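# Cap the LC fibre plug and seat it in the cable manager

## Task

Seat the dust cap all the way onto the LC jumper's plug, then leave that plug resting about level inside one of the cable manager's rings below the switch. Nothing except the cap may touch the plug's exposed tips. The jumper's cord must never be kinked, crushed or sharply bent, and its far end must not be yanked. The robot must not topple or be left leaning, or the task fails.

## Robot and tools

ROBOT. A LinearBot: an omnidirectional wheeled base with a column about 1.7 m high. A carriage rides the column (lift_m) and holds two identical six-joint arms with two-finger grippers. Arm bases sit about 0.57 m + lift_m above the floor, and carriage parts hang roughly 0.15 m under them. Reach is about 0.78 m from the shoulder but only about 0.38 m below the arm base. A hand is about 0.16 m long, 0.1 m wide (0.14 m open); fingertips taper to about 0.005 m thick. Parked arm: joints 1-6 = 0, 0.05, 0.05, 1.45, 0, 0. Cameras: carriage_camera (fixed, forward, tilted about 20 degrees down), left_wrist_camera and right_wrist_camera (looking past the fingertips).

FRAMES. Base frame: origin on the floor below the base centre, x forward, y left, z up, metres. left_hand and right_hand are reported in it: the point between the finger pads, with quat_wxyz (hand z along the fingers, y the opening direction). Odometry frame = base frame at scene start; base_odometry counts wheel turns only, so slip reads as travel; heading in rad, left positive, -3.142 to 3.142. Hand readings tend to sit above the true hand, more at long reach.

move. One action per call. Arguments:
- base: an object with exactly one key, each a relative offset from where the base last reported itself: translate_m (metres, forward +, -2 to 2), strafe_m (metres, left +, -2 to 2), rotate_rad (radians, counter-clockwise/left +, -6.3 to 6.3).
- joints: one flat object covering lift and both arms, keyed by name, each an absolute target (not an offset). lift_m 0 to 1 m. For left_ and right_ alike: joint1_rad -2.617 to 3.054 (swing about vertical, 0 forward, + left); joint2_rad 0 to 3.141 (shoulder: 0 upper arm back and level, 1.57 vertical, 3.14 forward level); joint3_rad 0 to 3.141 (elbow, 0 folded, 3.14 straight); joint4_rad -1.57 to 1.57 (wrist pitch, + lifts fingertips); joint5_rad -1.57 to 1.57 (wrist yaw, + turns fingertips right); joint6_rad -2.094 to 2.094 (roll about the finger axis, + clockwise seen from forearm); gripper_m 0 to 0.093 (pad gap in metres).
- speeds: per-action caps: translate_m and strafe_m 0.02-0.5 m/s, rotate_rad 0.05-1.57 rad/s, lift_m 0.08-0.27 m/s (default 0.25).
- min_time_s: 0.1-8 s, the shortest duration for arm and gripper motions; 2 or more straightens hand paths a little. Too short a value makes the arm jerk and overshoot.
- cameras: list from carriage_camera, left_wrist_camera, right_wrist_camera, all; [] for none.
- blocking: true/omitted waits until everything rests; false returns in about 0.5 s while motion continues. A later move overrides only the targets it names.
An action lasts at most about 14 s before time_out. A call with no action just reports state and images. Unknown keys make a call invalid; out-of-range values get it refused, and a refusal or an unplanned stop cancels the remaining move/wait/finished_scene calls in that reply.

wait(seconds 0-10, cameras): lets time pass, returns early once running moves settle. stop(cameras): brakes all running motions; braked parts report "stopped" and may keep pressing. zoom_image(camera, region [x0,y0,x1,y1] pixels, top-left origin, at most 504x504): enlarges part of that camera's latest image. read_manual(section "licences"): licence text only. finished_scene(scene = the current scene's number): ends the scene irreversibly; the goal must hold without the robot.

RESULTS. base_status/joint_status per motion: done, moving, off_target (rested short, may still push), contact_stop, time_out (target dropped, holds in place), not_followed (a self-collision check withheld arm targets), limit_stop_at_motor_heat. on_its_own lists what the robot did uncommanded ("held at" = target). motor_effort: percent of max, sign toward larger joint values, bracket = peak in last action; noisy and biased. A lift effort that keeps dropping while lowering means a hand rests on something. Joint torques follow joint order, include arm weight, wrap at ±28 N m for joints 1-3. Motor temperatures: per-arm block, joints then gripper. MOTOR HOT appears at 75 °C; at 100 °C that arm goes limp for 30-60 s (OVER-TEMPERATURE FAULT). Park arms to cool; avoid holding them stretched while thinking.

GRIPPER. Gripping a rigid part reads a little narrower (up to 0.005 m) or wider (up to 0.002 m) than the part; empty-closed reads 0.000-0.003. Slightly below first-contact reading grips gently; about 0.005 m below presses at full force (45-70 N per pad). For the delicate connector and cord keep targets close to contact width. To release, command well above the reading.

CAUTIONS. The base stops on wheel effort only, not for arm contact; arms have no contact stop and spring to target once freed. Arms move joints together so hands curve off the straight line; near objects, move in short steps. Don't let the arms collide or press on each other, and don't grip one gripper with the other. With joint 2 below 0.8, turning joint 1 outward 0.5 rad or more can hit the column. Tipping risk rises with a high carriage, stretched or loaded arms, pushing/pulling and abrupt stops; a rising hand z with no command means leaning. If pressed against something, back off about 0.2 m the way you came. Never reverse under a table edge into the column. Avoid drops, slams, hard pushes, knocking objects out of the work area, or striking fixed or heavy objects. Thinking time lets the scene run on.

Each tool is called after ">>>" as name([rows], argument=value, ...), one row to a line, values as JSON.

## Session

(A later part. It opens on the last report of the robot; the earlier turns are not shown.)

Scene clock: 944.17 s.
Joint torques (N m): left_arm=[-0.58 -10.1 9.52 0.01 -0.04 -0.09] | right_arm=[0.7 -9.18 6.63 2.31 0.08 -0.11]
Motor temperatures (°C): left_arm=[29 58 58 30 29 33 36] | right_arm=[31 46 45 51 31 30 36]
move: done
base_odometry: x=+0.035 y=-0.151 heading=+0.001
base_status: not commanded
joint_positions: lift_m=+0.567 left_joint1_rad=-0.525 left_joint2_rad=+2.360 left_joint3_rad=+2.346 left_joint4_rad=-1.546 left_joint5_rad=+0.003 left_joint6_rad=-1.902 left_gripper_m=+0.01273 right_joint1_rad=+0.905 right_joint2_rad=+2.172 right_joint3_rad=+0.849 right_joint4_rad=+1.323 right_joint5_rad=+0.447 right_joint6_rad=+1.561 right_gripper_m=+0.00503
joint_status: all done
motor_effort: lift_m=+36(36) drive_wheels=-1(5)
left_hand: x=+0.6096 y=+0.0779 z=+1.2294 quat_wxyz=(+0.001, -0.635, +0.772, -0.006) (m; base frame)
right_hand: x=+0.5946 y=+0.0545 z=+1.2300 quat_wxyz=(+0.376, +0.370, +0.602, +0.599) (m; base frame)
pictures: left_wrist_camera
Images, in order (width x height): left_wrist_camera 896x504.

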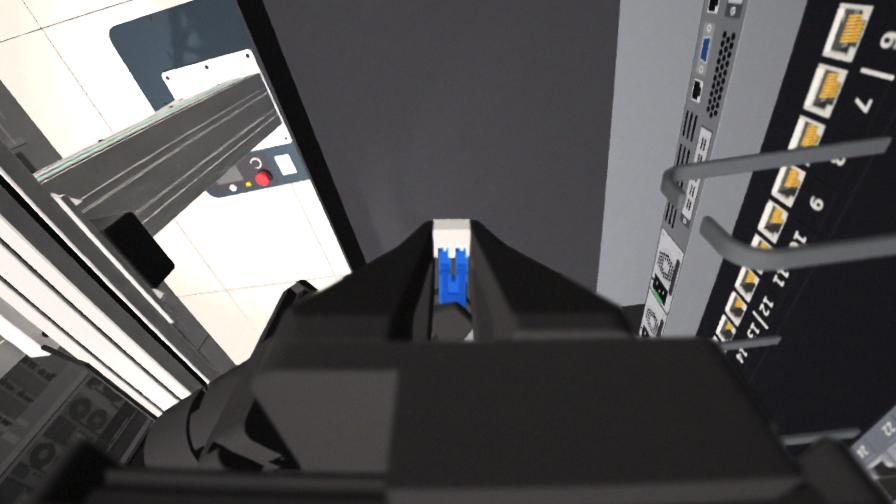

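>>> move(joints={"right_joint1_rad": 0.877, "right_joint2_rad": 2.121, "right_joint3_rad": 0.788, "right_joint4_rad": 1.345, "right_joint5_rad": 0.413, "right_joint6_rad": 1.57}, min_time_s=0.7)

>>> move(joints={"right_joint1_rad": 0.9071, "right_joint2_rad": 2.1808, "right_joint3_rad": 0.8535, "right_joint4_rad": 1.3138, "right_joint5_rad": 0.4491, "right_joint6_rad": 1.57}, min_time_s=1, cameras=["left_wrist_camera", "carriage_camera", "right_wrist_camera"])

>>> zoom_image(camera="left_wrist_camera", region=[430, 240, 474, 284])

>>> zoom_image(camera="right_wrist_camera", region=[430, 250, 475, 295])

>>> zoom_image(camera="left_wrist_camera", region=[412, 215, 492, 335])

Scene clock: 990.30 s.
Joint torques (N m): left_arm=[-0.61 -10.06 9.52 0.03 -0.04 -0.09] | right_arm=[-0.43 -12.9 3.6 2.58 -0.1 -0.11]
Motor temperatures (°C): left_arm=[29 59 58 30 29 33 36] | right_arm=[31 46 46 50 31 30 36]
move: done
base_odometry: x=+0.035 y=-0.151 heading=+0.001
base_status: not commanded
joint_positions: lift_m=+0.567 left_joint1_rad=-0.525 left_joint2_rad=+2.360 left_joint3_rad=+2.346 left_joint4_rad=-1.546 left_joint5_rad=+0.003 left_joint6_rad=-1.903 left_gripper_m=+0.01273 right_joint1_rad=+0.881 right_joint2_rad=+2.146 right_joint3_rad=+0.799 right_joint4_rad=+1.342 right_joint5_rad=+0.424 right_joint6_rad=+1.561 right_gripper_m=+0.00503
joint_status: all done
motor_effort: lift_m=+36(36) drive_wheels=+0(7)
left_hand: x=+0.6096 y=+0.0779 z=+1.2294 quat_wxyz=(+0.001, -0.636, +0.772, -0.006) (m; base frame)
right_hand: x=+0.5946 y=+0.0401 z=+1.2295 quat_wxyz=(+0.377, +0.371, +0.604, +0.596) (m; base frame)
pictures: none

Scene clock: 991.60 s.
Joint torques (N m): left_arm=[-0.59 -10.09 9.5 0.03 -0.04 -0.09] | right_arm=[0.57 -9.31 6.26 2.36 0.13 -0.11]
Motor temperatures (°C): left_arm=[29 59 58 30 29 33 36] | right_arm=[31 46 46 50 31 30 36]
move: done
base_odometry: x=+0.035 y=-0.151 heading=+0.001
base_status: not commanded
joint_positions: lift_m=+0.567 left_joint1_rad=-0.525 left_joint2_rad=+2.360 left_joint3_rad=+2.346 left_joint4_rad=-1.546 left_joint5_rad=+0.003 left_joint6_rad=-1.903 left_gripper_m=+0.01273 right_joint1_rad=+0.901 right_joint2_rad=+2.165 right_joint3_rad=+0.835 right_joint4_rad=+1.328 right_joint5_rad=+0.439 right_joint6_rad=+1.561 right_gripper_m=+0.00503
joint_status: all done
motor_effort: lift_m=+36(36) drive_wheels=+6(6)
left_hand: x=+0.6096 y=+0.0779 z=+1.2294 quat_wxyz=(+0.001, -0.636, +0.772, -0.006) (m; base frame)
right_hand: x=+0.5936 y=+0.0517 z=+1.2298 quat_wxyz=(+0.375, +0.369, +0.604, +0.599) (m; base frame)
pictures: carriage_camera, left_wrist_camera, right_wrist_camera
Images, in order (width x height): carriage_camera 896x504, left_wrist_camera 896x504, right_wrist_camera 896x504.

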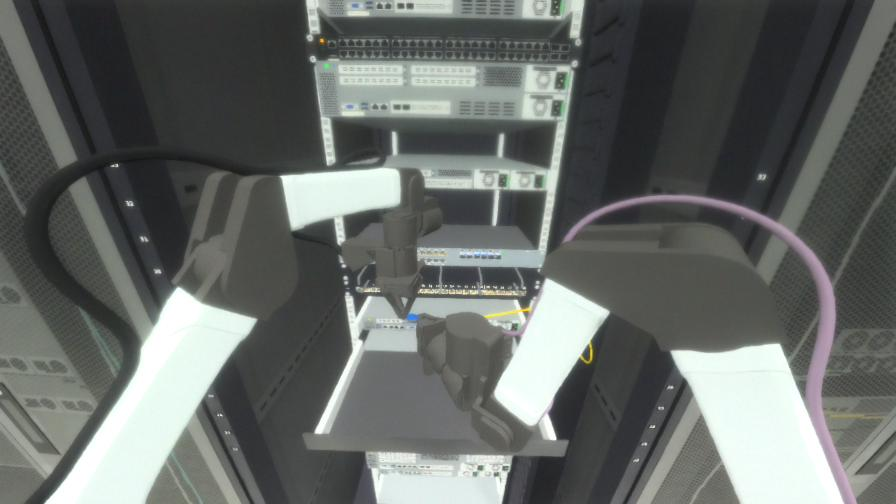

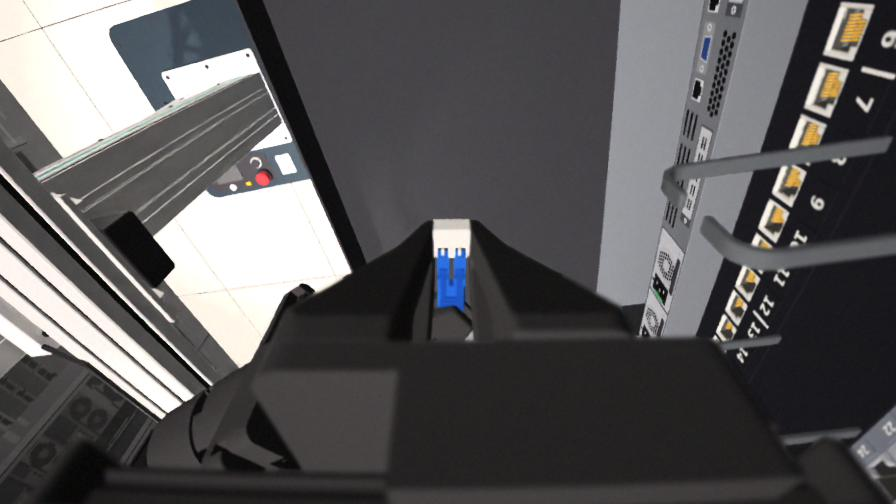

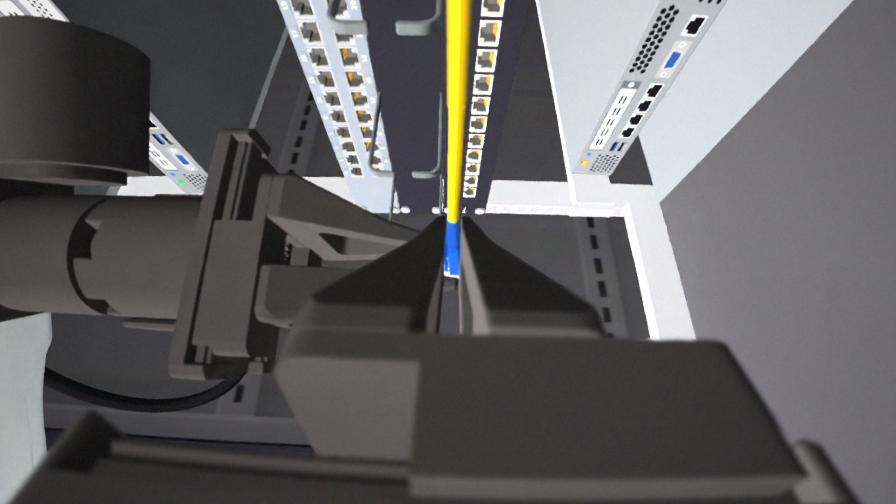

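Scaled by 11.455 from the camera's 896x504 image, which has a finer 1280x720 frame.

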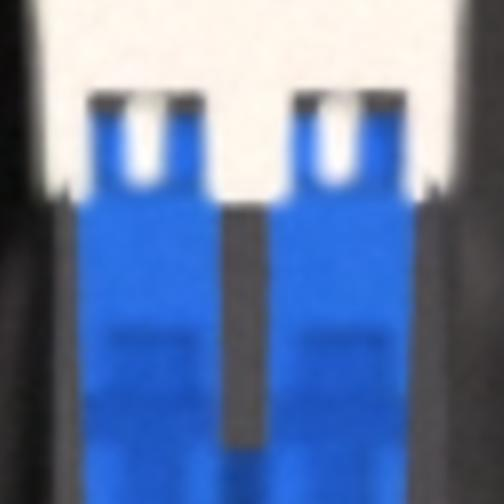

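Scaled by 11.200 from the camera's 896x504 image, which has a finer 1280x720 frame.

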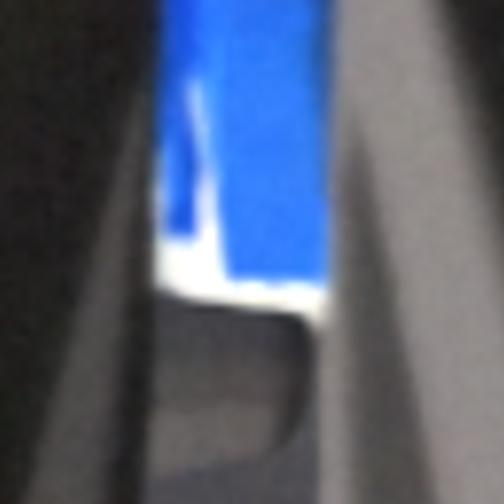

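Scaled by 4.200 from the camera's 896x504 image, which has a finer 1280x720 frame.

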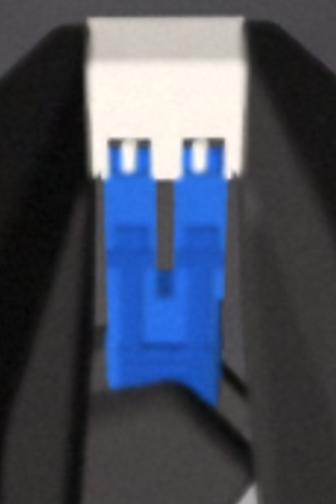

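>>> move(joints={"right_joint1_rad": 0.9099, "right_joint2_rad": 2.184, "right_joint3_rad": 0.8668, "right_joint4_rad": 1.305, "right_joint5_rad": 0.4519, "right_joint6_rad": 1.57}, min_time_s=1, cameras=["left_wrist_camera", "carriage_camera", "right_wrist_camera"])

>>> zoom_image(camera="left_wrist_camera", region=[430, 240, 474, 284])

>>> zoom_image(camera="right_wrist_camera", region=[430, 250, 475, 295])

>>> zoom_image(camera="carriage_camera", region=[390, 300, 430, 340])

Scene clock: 1012.80 s.
Joint torques (N m): left_arm=[-0.61 -10.1 9.51 0.03 -0.05 -0.09] | right_arm=[0.61 -9.06 6.43 2.37 0.11 -0.12]
Motor temperatures (°C): left_arm=[29 59 58 30 29 33 36] | right_arm=[31 46 44 52 31 30 36]
move: done
base_odometry: x=+0.035 y=-0.151 heading=+0.001
base_status: not commanded
joint_positions: lift_m=+0.567 left_joint1_rad=-0.525 left_joint2_rad=+2.360 left_joint3_rad=+2.346 left_joint4_rad=-1.546 left_joint5_rad=+0.003 left_joint6_rad=-1.903 left_gripper_m=+0.01273 right_joint1_rad=+0.903 right_joint2_rad=+2.165 right_joint3_rad=+0.847 right_joint4_rad=+1.319 right_joint5_rad=+0.443 right_joint6_rad=+1.561 right_gripper_m=+0.00502
joint_status: all done
motor_effort: lift_m=+36(36) drive_wheels=+1(6)
left_hand: x=+0.6096 y=+0.0779 z=+1.2294 quat_wxyz=(+0.001, -0.636, +0.772, -0.006) (m; base frame)
right_hand: x=+0.5947 y=+0.0541 z=+1.2318 quat_wxyz=(+0.376, +0.370, +0.602, +0.600) (m; base frame)
pictures: carriage_camera, left_wrist_camera, right_wrist_camera
Images, in order (width x height): carriage_camera 896x504, left_wrist_camera 896x504, right_wrist_camera 896x504.

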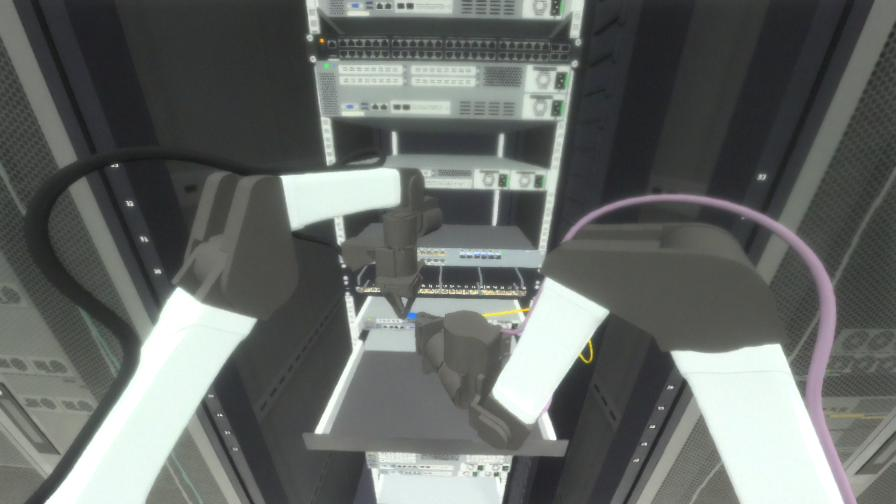

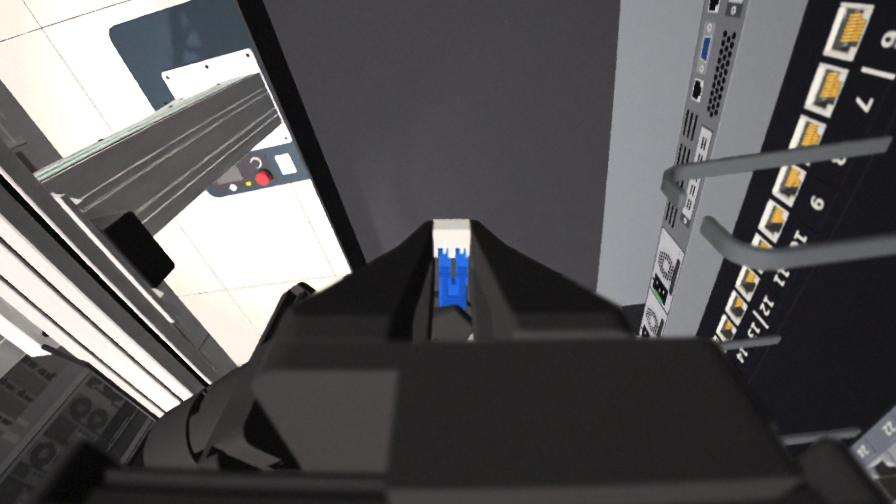

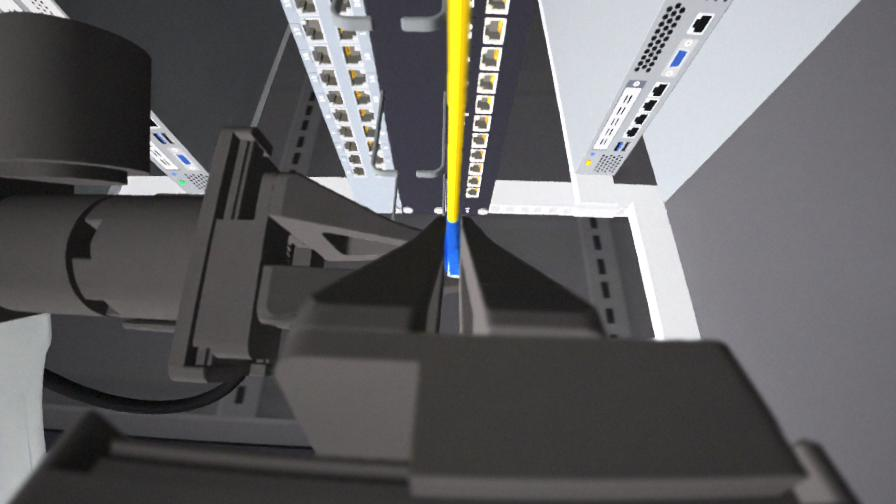

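Scaled by 11.455 from the camera's 896x504 image, which has a finer 1280x720 frame.

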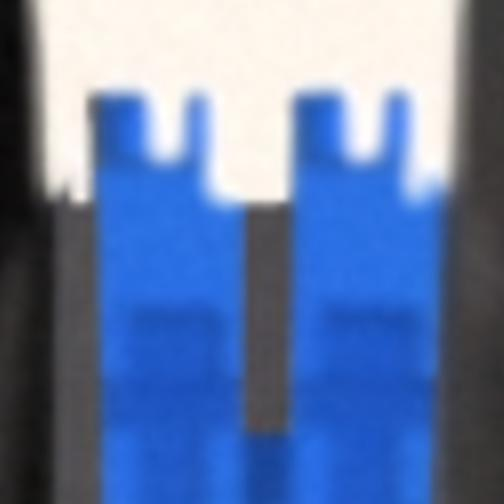

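Scaled by 11.200 from the camera's 896x504 image, which has a finer 1280x720 frame.

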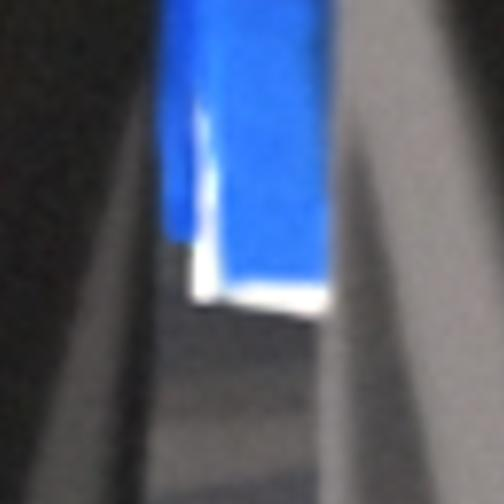

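Scaled by 12.600 from the camera's 896x504 image, which has a finer 1280x720 frame.

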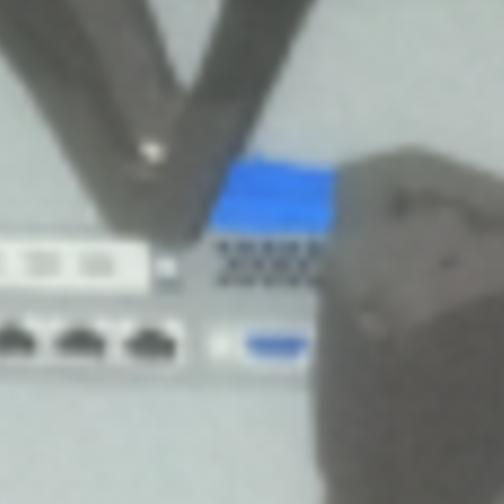

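>>> move(joints={"right_joint1_rad": 0.9122, "right_joint2_rad": 2.1872, "right_joint3_rad": 0.8668, "right_joint4_rad": 1.3225, "right_joint5_rad": 0.4545, "right_joint6_rad": 1.57}, min_time_s=0.7, cameras=["left_wrist_camera", "right_wrist_camera"])

>>> zoom_image(camera="left_wrist_camera", region=[430, 240, 474, 284])

>>> zoom_image(camera="right_wrist_camera", region=[430, 250, 475, 295])

Scene clock: 1032.00 s.
Joint torques (N m): left_arm=[-0.61 -10.1 9.5 0.02 -0.04 -0.09] | right_arm=[0.66 -9.33 6.42 2.56 0.1 -0.11]
Motor temperatures (°C): left_arm=[29 60 59 30 29 33 36] | right_arm=[31 46 45 50 31 30 36]
move: done
base_odometry: x=+0.035 y=-0.151 heading=+0.001
base_status: not commanded
joint_positions: lift_m=+0.567 left_joint1_rad=-0.525 left_joint2_rad=+2.360 left_joint3_rad=+2.346 left_joint4_rad=-1.546 left_joint5_rad=+0.003 left_joint6_rad=-1.903 left_gripper_m=+0.01273 right_joint1_rad=+0.905 right_joint2_rad=+2.170 right_joint3_rad=+0.847 right_joint4_rad=+1.320 right_joint5_rad=+0.447 right_joint6_rad=+1.561 right_gripper_m=+0.00502
joint_status: all done
motor_effort: lift_m=+36(36) drive_wheels=-2(5)
left_hand: x=+0.6096 y=+0.0779 z=+1.2294 quat_wxyz=(+0.001, -0.636, +0.772, -0.006) (m; base frame)
right_hand: x=+0.5943 y=+0.0542 z=+1.2292 quat_wxyz=(+0.376, +0.371, +0.604, +0.598) (m; base frame)
pictures: left_wrist_camera, right_wrist_camera
Images, in order (width x height): left_wrist_camera 896x504, right_wrist_camera 896x504.

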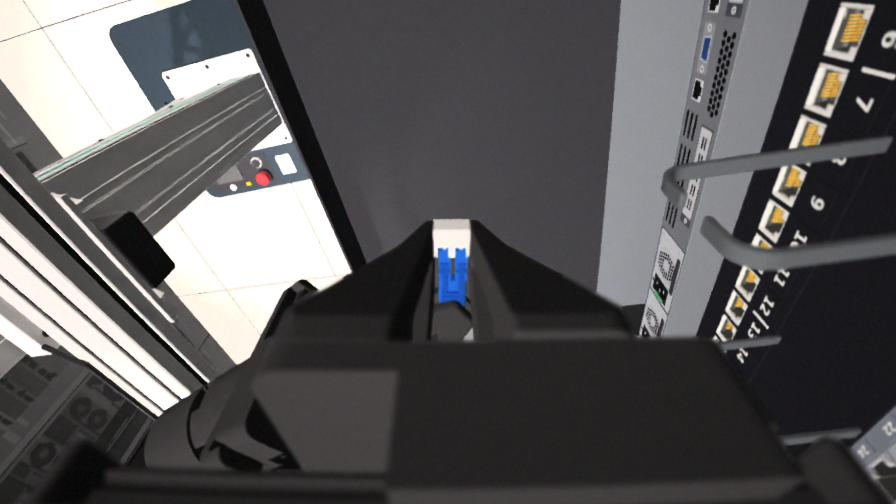

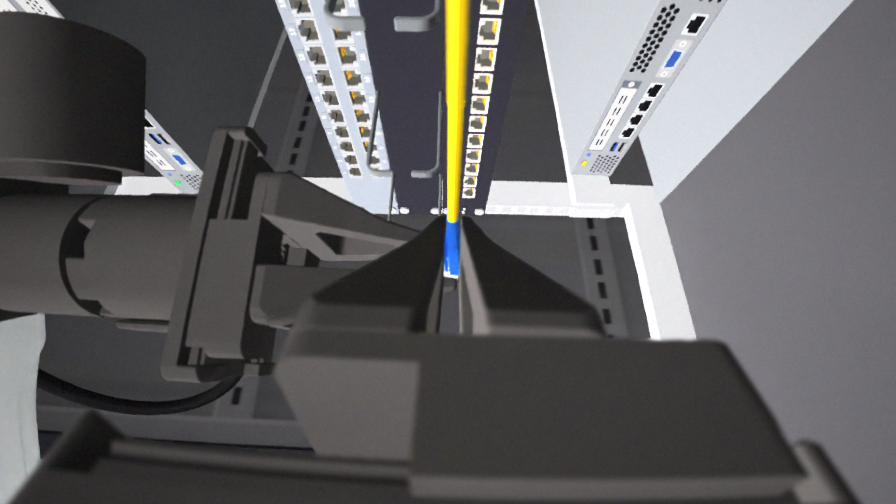

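Scaled by 11.455 from the camera's 896x504 image, which has a finer 1280x720 frame.

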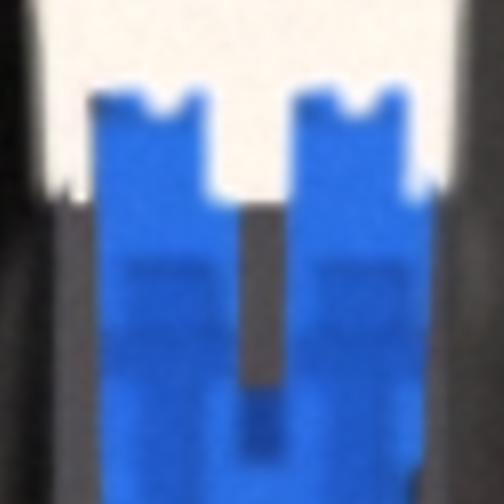

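Scaled by 11.200 from the camera's 896x504 image, which has a finer 1280x720 frame.

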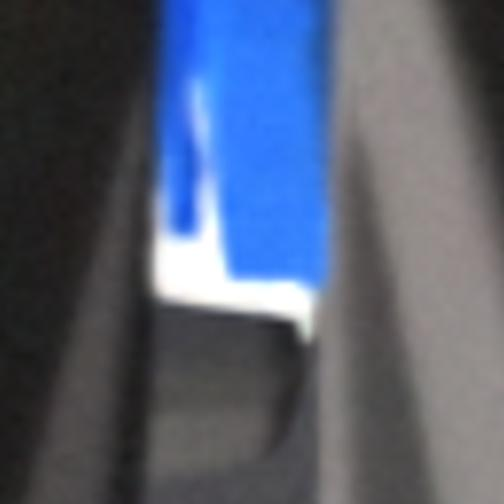

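>>> move(joints={"right_joint1_rad": 0.877, "right_joint2_rad": 2.121, "right_joint3_rad": 0.788, "right_joint4_rad": 1.345, "right_joint5_rad": 0.413, "right_joint6_rad": 1.57}, min_time_s=0.7)

>>> move(joints={"right_joint1_rad": 0.9074, "right_joint2_rad": 2.1797, "right_joint3_rad": 0.8537, "right_joint4_rad": 1.3142, "right_joint5_rad": 0.4493, "right_joint6_rad": 1.57}, min_time_s=1, cameras=["left_wrist_camera", "carriage_camera", "right_wrist_camera"])

>>> zoom_image(camera="left_wrist_camera", region=[430, 240, 474, 284])

>>> zoom_image(camera="right_wrist_camera", region=[430, 250, 475, 295])

Scene clock: 1105.13 s.
Joint torques (N m): left_arm=[-0.59 -10.07 9.51 0.03 -0.04 -0.1] | right_arm=[-0.43 -12.92 3.63 2.58 -0.1 -0.11]
Motor temperatures (°C): left_arm=[29 61 59 30 29 33 37] | right_arm=[31 46 45 50 31 30 37]
move: done
base_odometry: x=+0.035 y=-0.151 heading=+0.001
base_status: not commanded
joint_positions: lift_m=+0.567 left_joint1_rad=-0.525 left_joint2_rad=+2.360 left_joint3_rad=+2.346 left_joint4_rad=-1.547 left_joint5_rad=+0.003 left_joint6_rad=-1.903 left_gripper_m=+0.01273 right_joint1_rad=+0.881 right_joint2_rad=+2.146 right_joint3_rad=+0.799 right_joint4_rad=+1.342 right_joint5_rad=+0.424 right_joint6_rad=+1.561 right_gripper_m=+0.00502
joint_status: all done
motor_effort: lift_m=+36(36) drive_wheels=-1(5)
left_hand: x=+0.6094 y=+0.0780 z=+1.2294 quat_wxyz=(+0.001, -0.636, +0.772, -0.005) (m; base frame)
right_hand: x=+0.5945 y=+0.0401 z=+1.2294 quat_wxyz=(+0.376, +0.371, +0.604, +0.596) (m; base frame)
pictures: none

Scene clock: 1106.43 s.
Joint torques (N m): left_arm=[-0.57 -10.11 9.5 0.02 -0.04 -0.09] | right_arm=[0.59 -9.33 6.3 2.37 0.12 -0.11]
Motor temperatures (°C): left_arm=[29 61 59 30 29 33 37] | right_arm=[31 46 45 51 31 30 37]
move: done
base_odometry: x=+0.035 y=-0.151 heading=+0.001
base_status: not commanded
joint_positions: lift_m=+0.567 left_joint1_rad=-0.525 left_joint2_rad=+2.360 left_joint3_rad=+2.346 left_joint4_rad=-1.547 left_joint5_rad=+0.003 left_joint6_rad=-1.903 left_gripper_m=+0.01273 right_joint1_rad=+0.901 right_joint2_rad=+2.164 right_joint3_rad=+0.835 right_joint4_rad=+1.329 right_joint5_rad=+0.439 right_joint6_rad=+1.561 right_gripper_m=+0.00502
joint_status: all done
motor_effort: lift_m=+36(36) drive_wheels=+4(6)
left_hand: x=+0.6094 y=+0.0780 z=+1.2294 quat_wxyz=(+0.001, -0.636, +0.772, -0.005) (m; base frame)
right_hand: x=+0.5935 y=+0.0518 z=+1.2304 quat_wxyz=(+0.375, +0.369, +0.603, +0.599) (m; base frame)
pictures: carriage_camera, left_wrist_camera, right_wrist_camera
Images, in order (width x height): carriage_camera 896x504, left_wrist_camera 896x504, right_wrist_camera 896x504.

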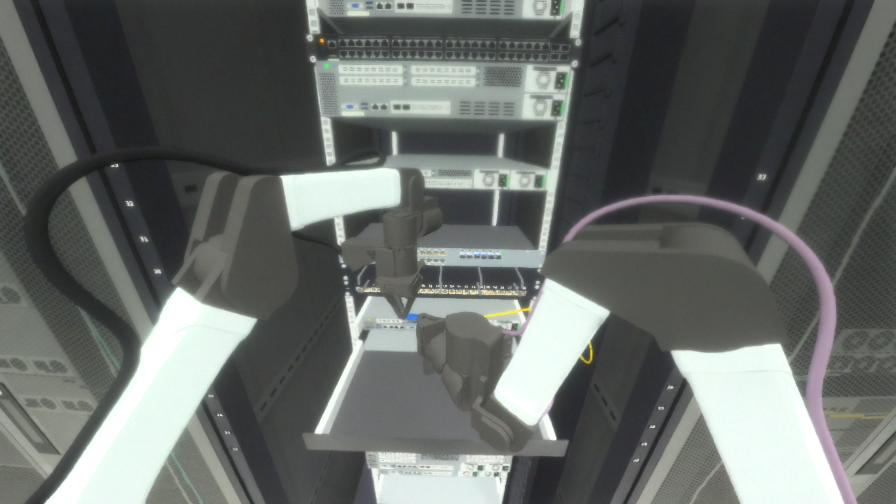

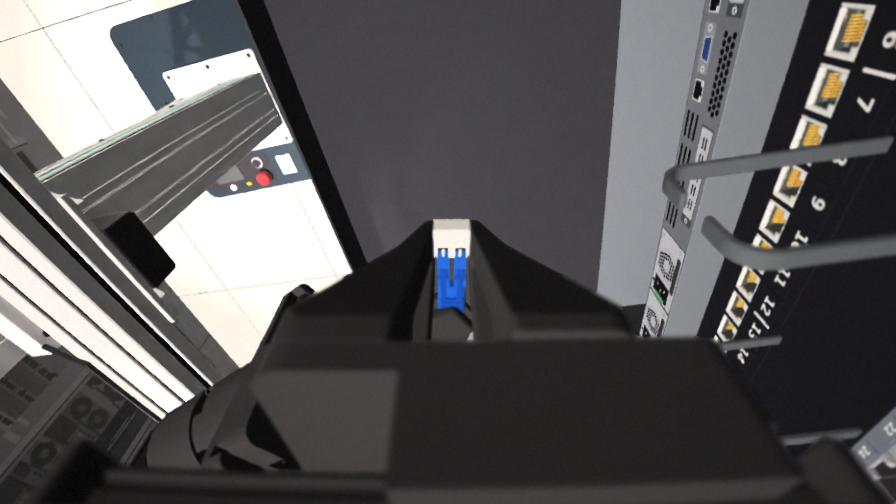

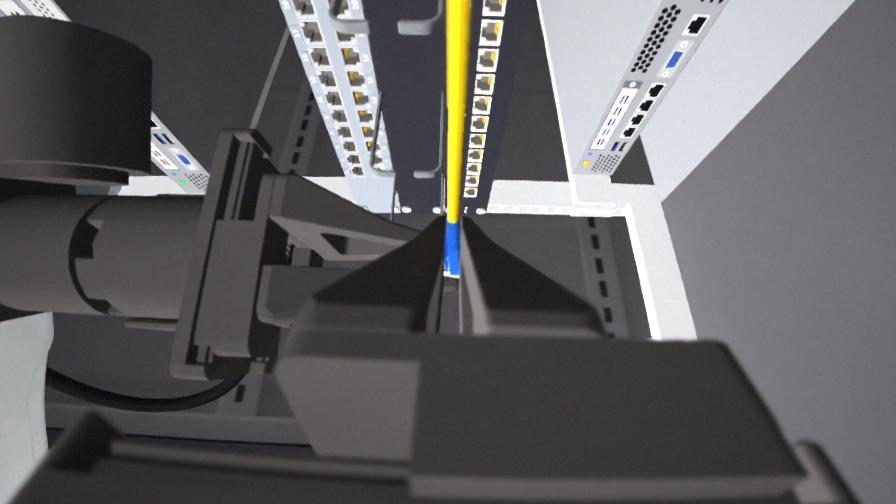

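Scaled by 11.455 from the camera's 896x504 image, which has a finer 1280x720 frame.

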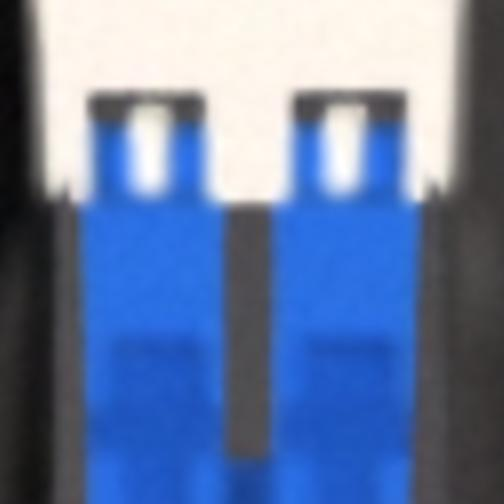

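Scaled by 11.200 from the camera's 896x504 image, which has a finer 1280x720 frame.

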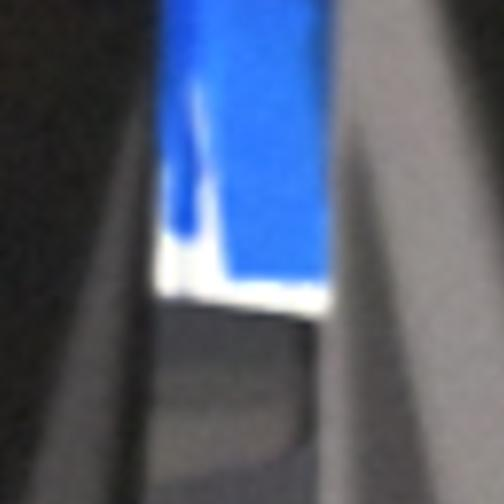

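>>> move(joints={"right_joint1_rad": 0.9133, "right_joint2_rad": 2.1877, "right_joint3_rad": 0.8718, "right_joint4_rad": 1.304, "right_joint5_rad": 0.4551, "right_joint6_rad": 1.57}, min_time_s=1, cameras=["left_wrist_camera", "carriage_camera", "right_wrist_camera"])

>>> zoom_image(camera="left_wrist_camera", region=[430, 240, 474, 284])

>>> zoom_image(camera="right_wrist_camera", region=[430, 250, 475, 295])

Scene clock: 1115.23 s.
Joint torques (N m): left_arm=[-0.61 -10.09 9.5 0.03 -0.04 -0.09] | right_arm=[0.58 -9.31 6.38 2.34 0.11 -0.11]
Motor temperatures (°C): left_arm=[29 61 59 30 29 33 37] | right_arm=[31 47 45 51 31 30 37]
move: done
base_odometry: x=+0.035 y=-0.151 heading=+0.001
base_status: not commanded
joint_positions: lift_m=+0.567 left_joint1_rad=-0.525 left_joint2_rad=+2.360 left_joint3_rad=+2.346 left_joint4_rad=-1.547 left_joint5_rad=+0.003 left_joint6_rad=-1.903 left_gripper_m=+0.01273 right_joint1_rad=+0.907 right_joint2_rad=+2.170 right_joint3_rad=+0.853 right_joint4_rad=+1.320 right_joint5_rad=+0.445 right_joint6_rad=+1.561 right_gripper_m=+0.00502
joint_status: all done
motor_effort: lift_m=+36(36) drive_wheels=+2(7)
left_hand: x=+0.6094 y=+0.0780 z=+1.2294 quat_wxyz=(+0.001, -0.636, +0.772, -0.005) (m; base frame)
right_hand: x=+0.5943 y=+0.0562 z=+1.2313 quat_wxyz=(+0.375, +0.369, +0.602, +0.600) (m; base frame)
pictures: carriage_camera, left_wrist_camera, right_wrist_camera
Images, in order (width x height): carriage_camera 896x504, left_wrist_camera 896x504, right_wrist_camera 896x504.

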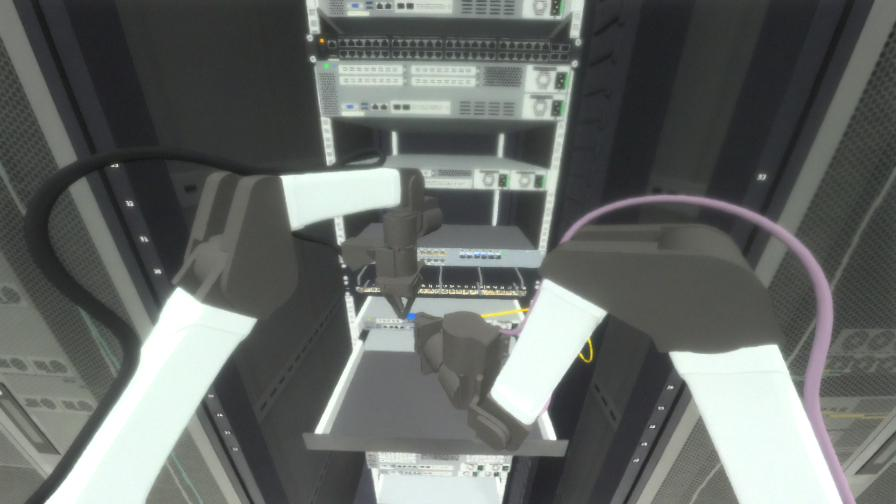

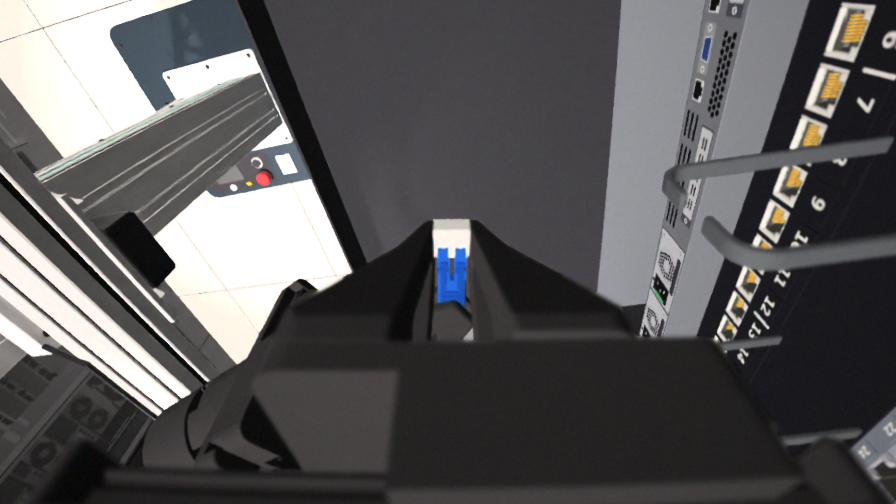

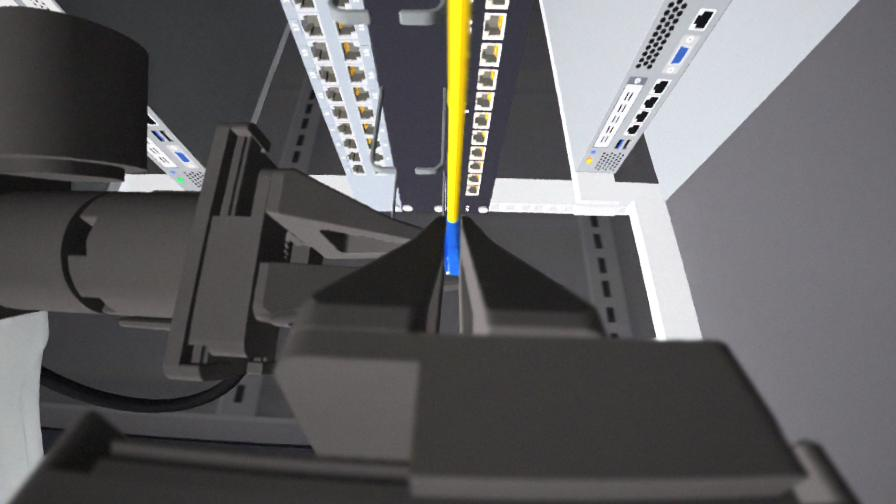

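Scaled by 11.455 from the camera's 896x504 image, which has a finer 1280x720 frame.

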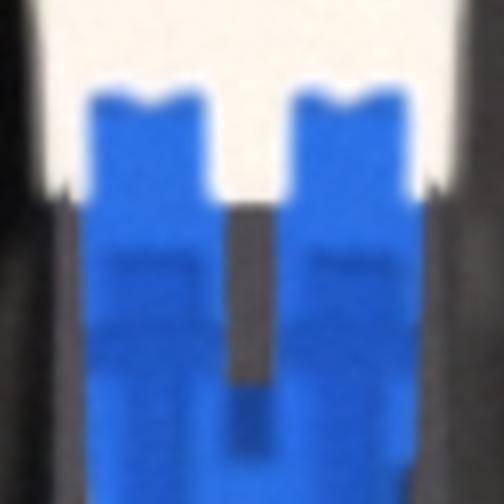

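Scaled by 11.200 from the camera's 896x504 image, which has a finer 1280x720 frame.

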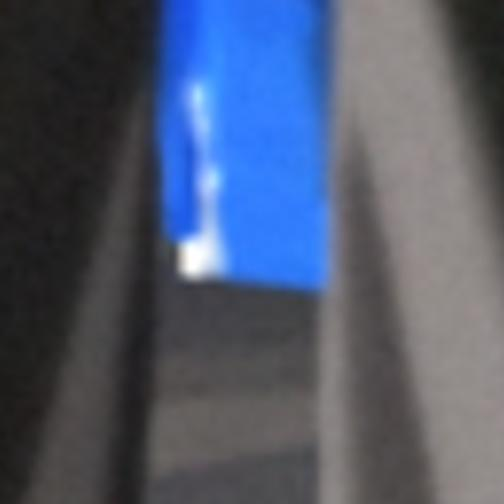

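>>> move(joints={"right_joint1_rad": 0.9181, "right_joint2_rad": 2.1957, "right_joint3_rad": 0.8888, "right_joint4_rad": 1.2928, "right_joint5_rad": 0.4599, "right_joint6_rad": 1.57}, min_time_s=1, cameras=["left_wrist_camera", "carriage_camera", "right_wrist_camera"])

>>> zoom_image(camera="left_wrist_camera", region=[430, 240, 474, 284])

>>> zoom_image(camera="right_wrist_camera", region=[430, 250, 475, 295])

>>> zoom_image(camera="carriage_camera", region=[390, 300, 430, 340])

Scene clock: 1131.40 s.
Joint torques (N m): left_arm=[-0.57 -10.07 9.5 0.02 0.03 -0.09] | right_arm=[0.59 -9.35 6.64 2.28 0.08 -0.11]
Motor temperatures (°C): left_arm=[29 61 60 30 29 33 37] | right_arm=[31 46 45 51 31 30 37]
move: done
base_odometry: x=+0.035 y=-0.151 heading=+0.001
base_status: not commanded
joint_positions: lift_m=+0.567 left_joint1_rad=-0.525 left_joint2_rad=+2.360 left_joint3_rad=+2.346 left_joint4_rad=-1.547 left_joint5_rad=-0.005 left_joint6_rad=-1.903 left_gripper_m=+0.01273 right_joint1_rad=+0.912 right_joint2_rad=+2.178 right_joint3_rad=+0.868 right_joint4_rad=+1.313 right_joint5_rad=+0.454 right_joint6_rad=+1.561 right_gripper_m=+0.00502
joint_status: all done
motor_effort: lift_m=+36(36) drive_wheels=+5(9)
left_hand: x=+0.6101 y=+0.0792 z=+1.2294 quat_wxyz=(+0.004, -0.636, +0.772, -0.004) (m; base frame)
right_hand: x=+0.5953 y=+0.0590 z=+1.2313 quat_wxyz=(+0.377, +0.371, +0.601, +0.600) (m; base frame)
pictures: carriage_camera, left_wrist_camera, right_wrist_camera
Images, in order (width x height): carriage_camera 896x504, left_wrist_camera 896x504, right_wrist_camera 896x504.

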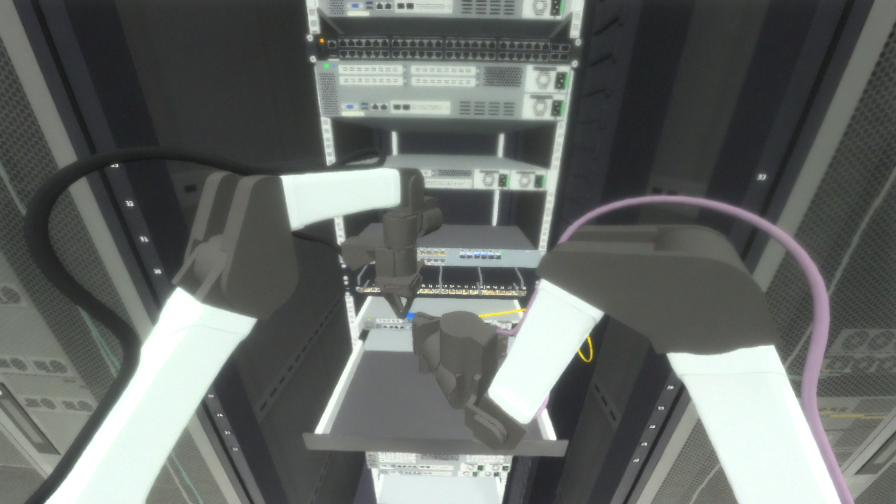

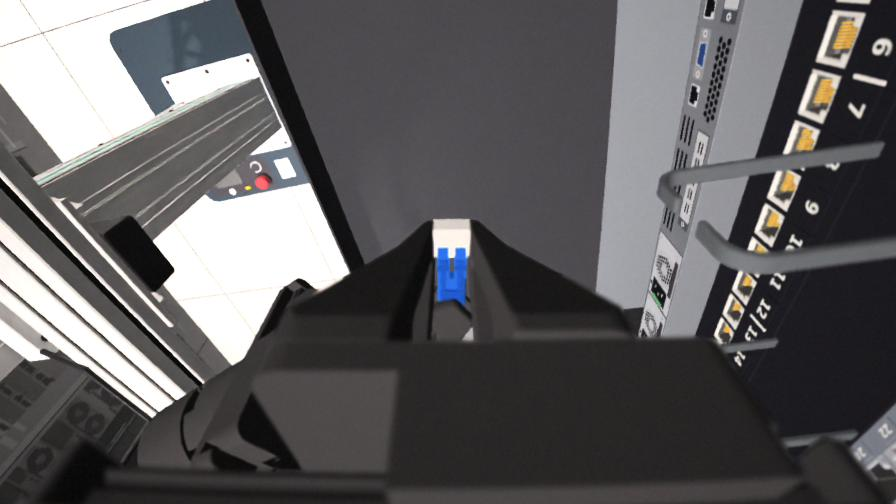

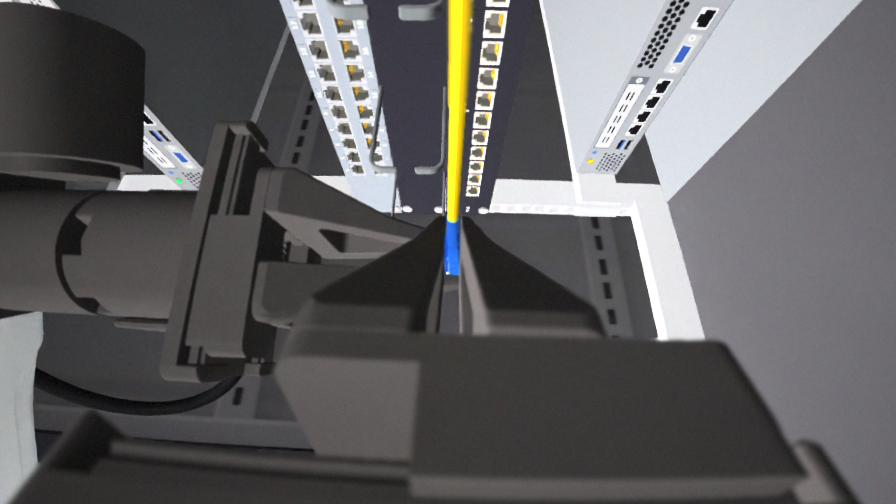

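Scaled by 11.455 from the camera's 896x504 image, which has a finer 1280x720 frame.

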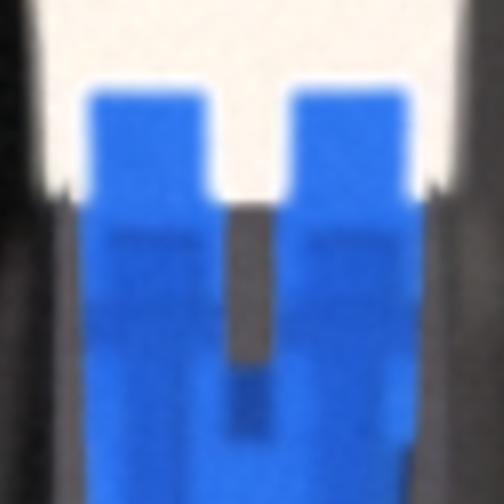

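Scaled by 11.200 from the camera's 896x504 image, which has a finer 1280x720 frame.

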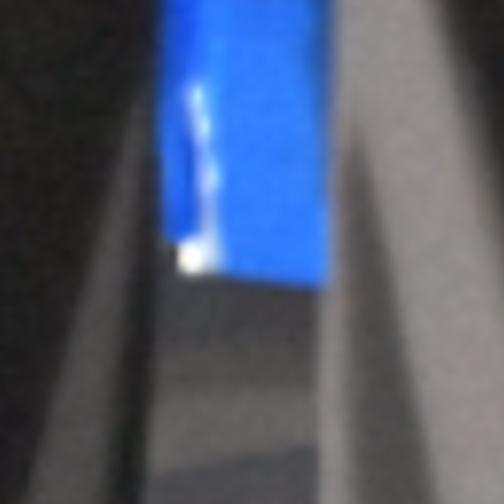

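Scaled by 12.600 from the camera's 896x504 image, which has a finer 1280x720 frame.

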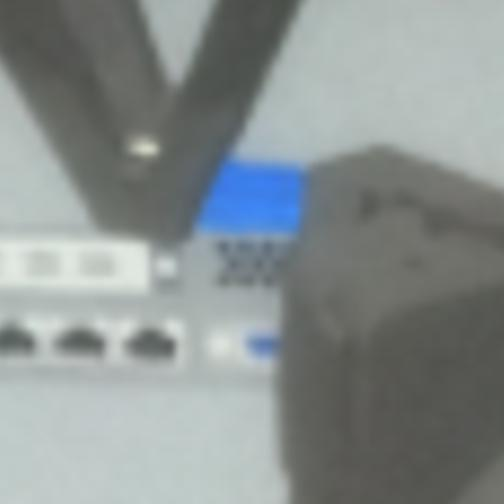

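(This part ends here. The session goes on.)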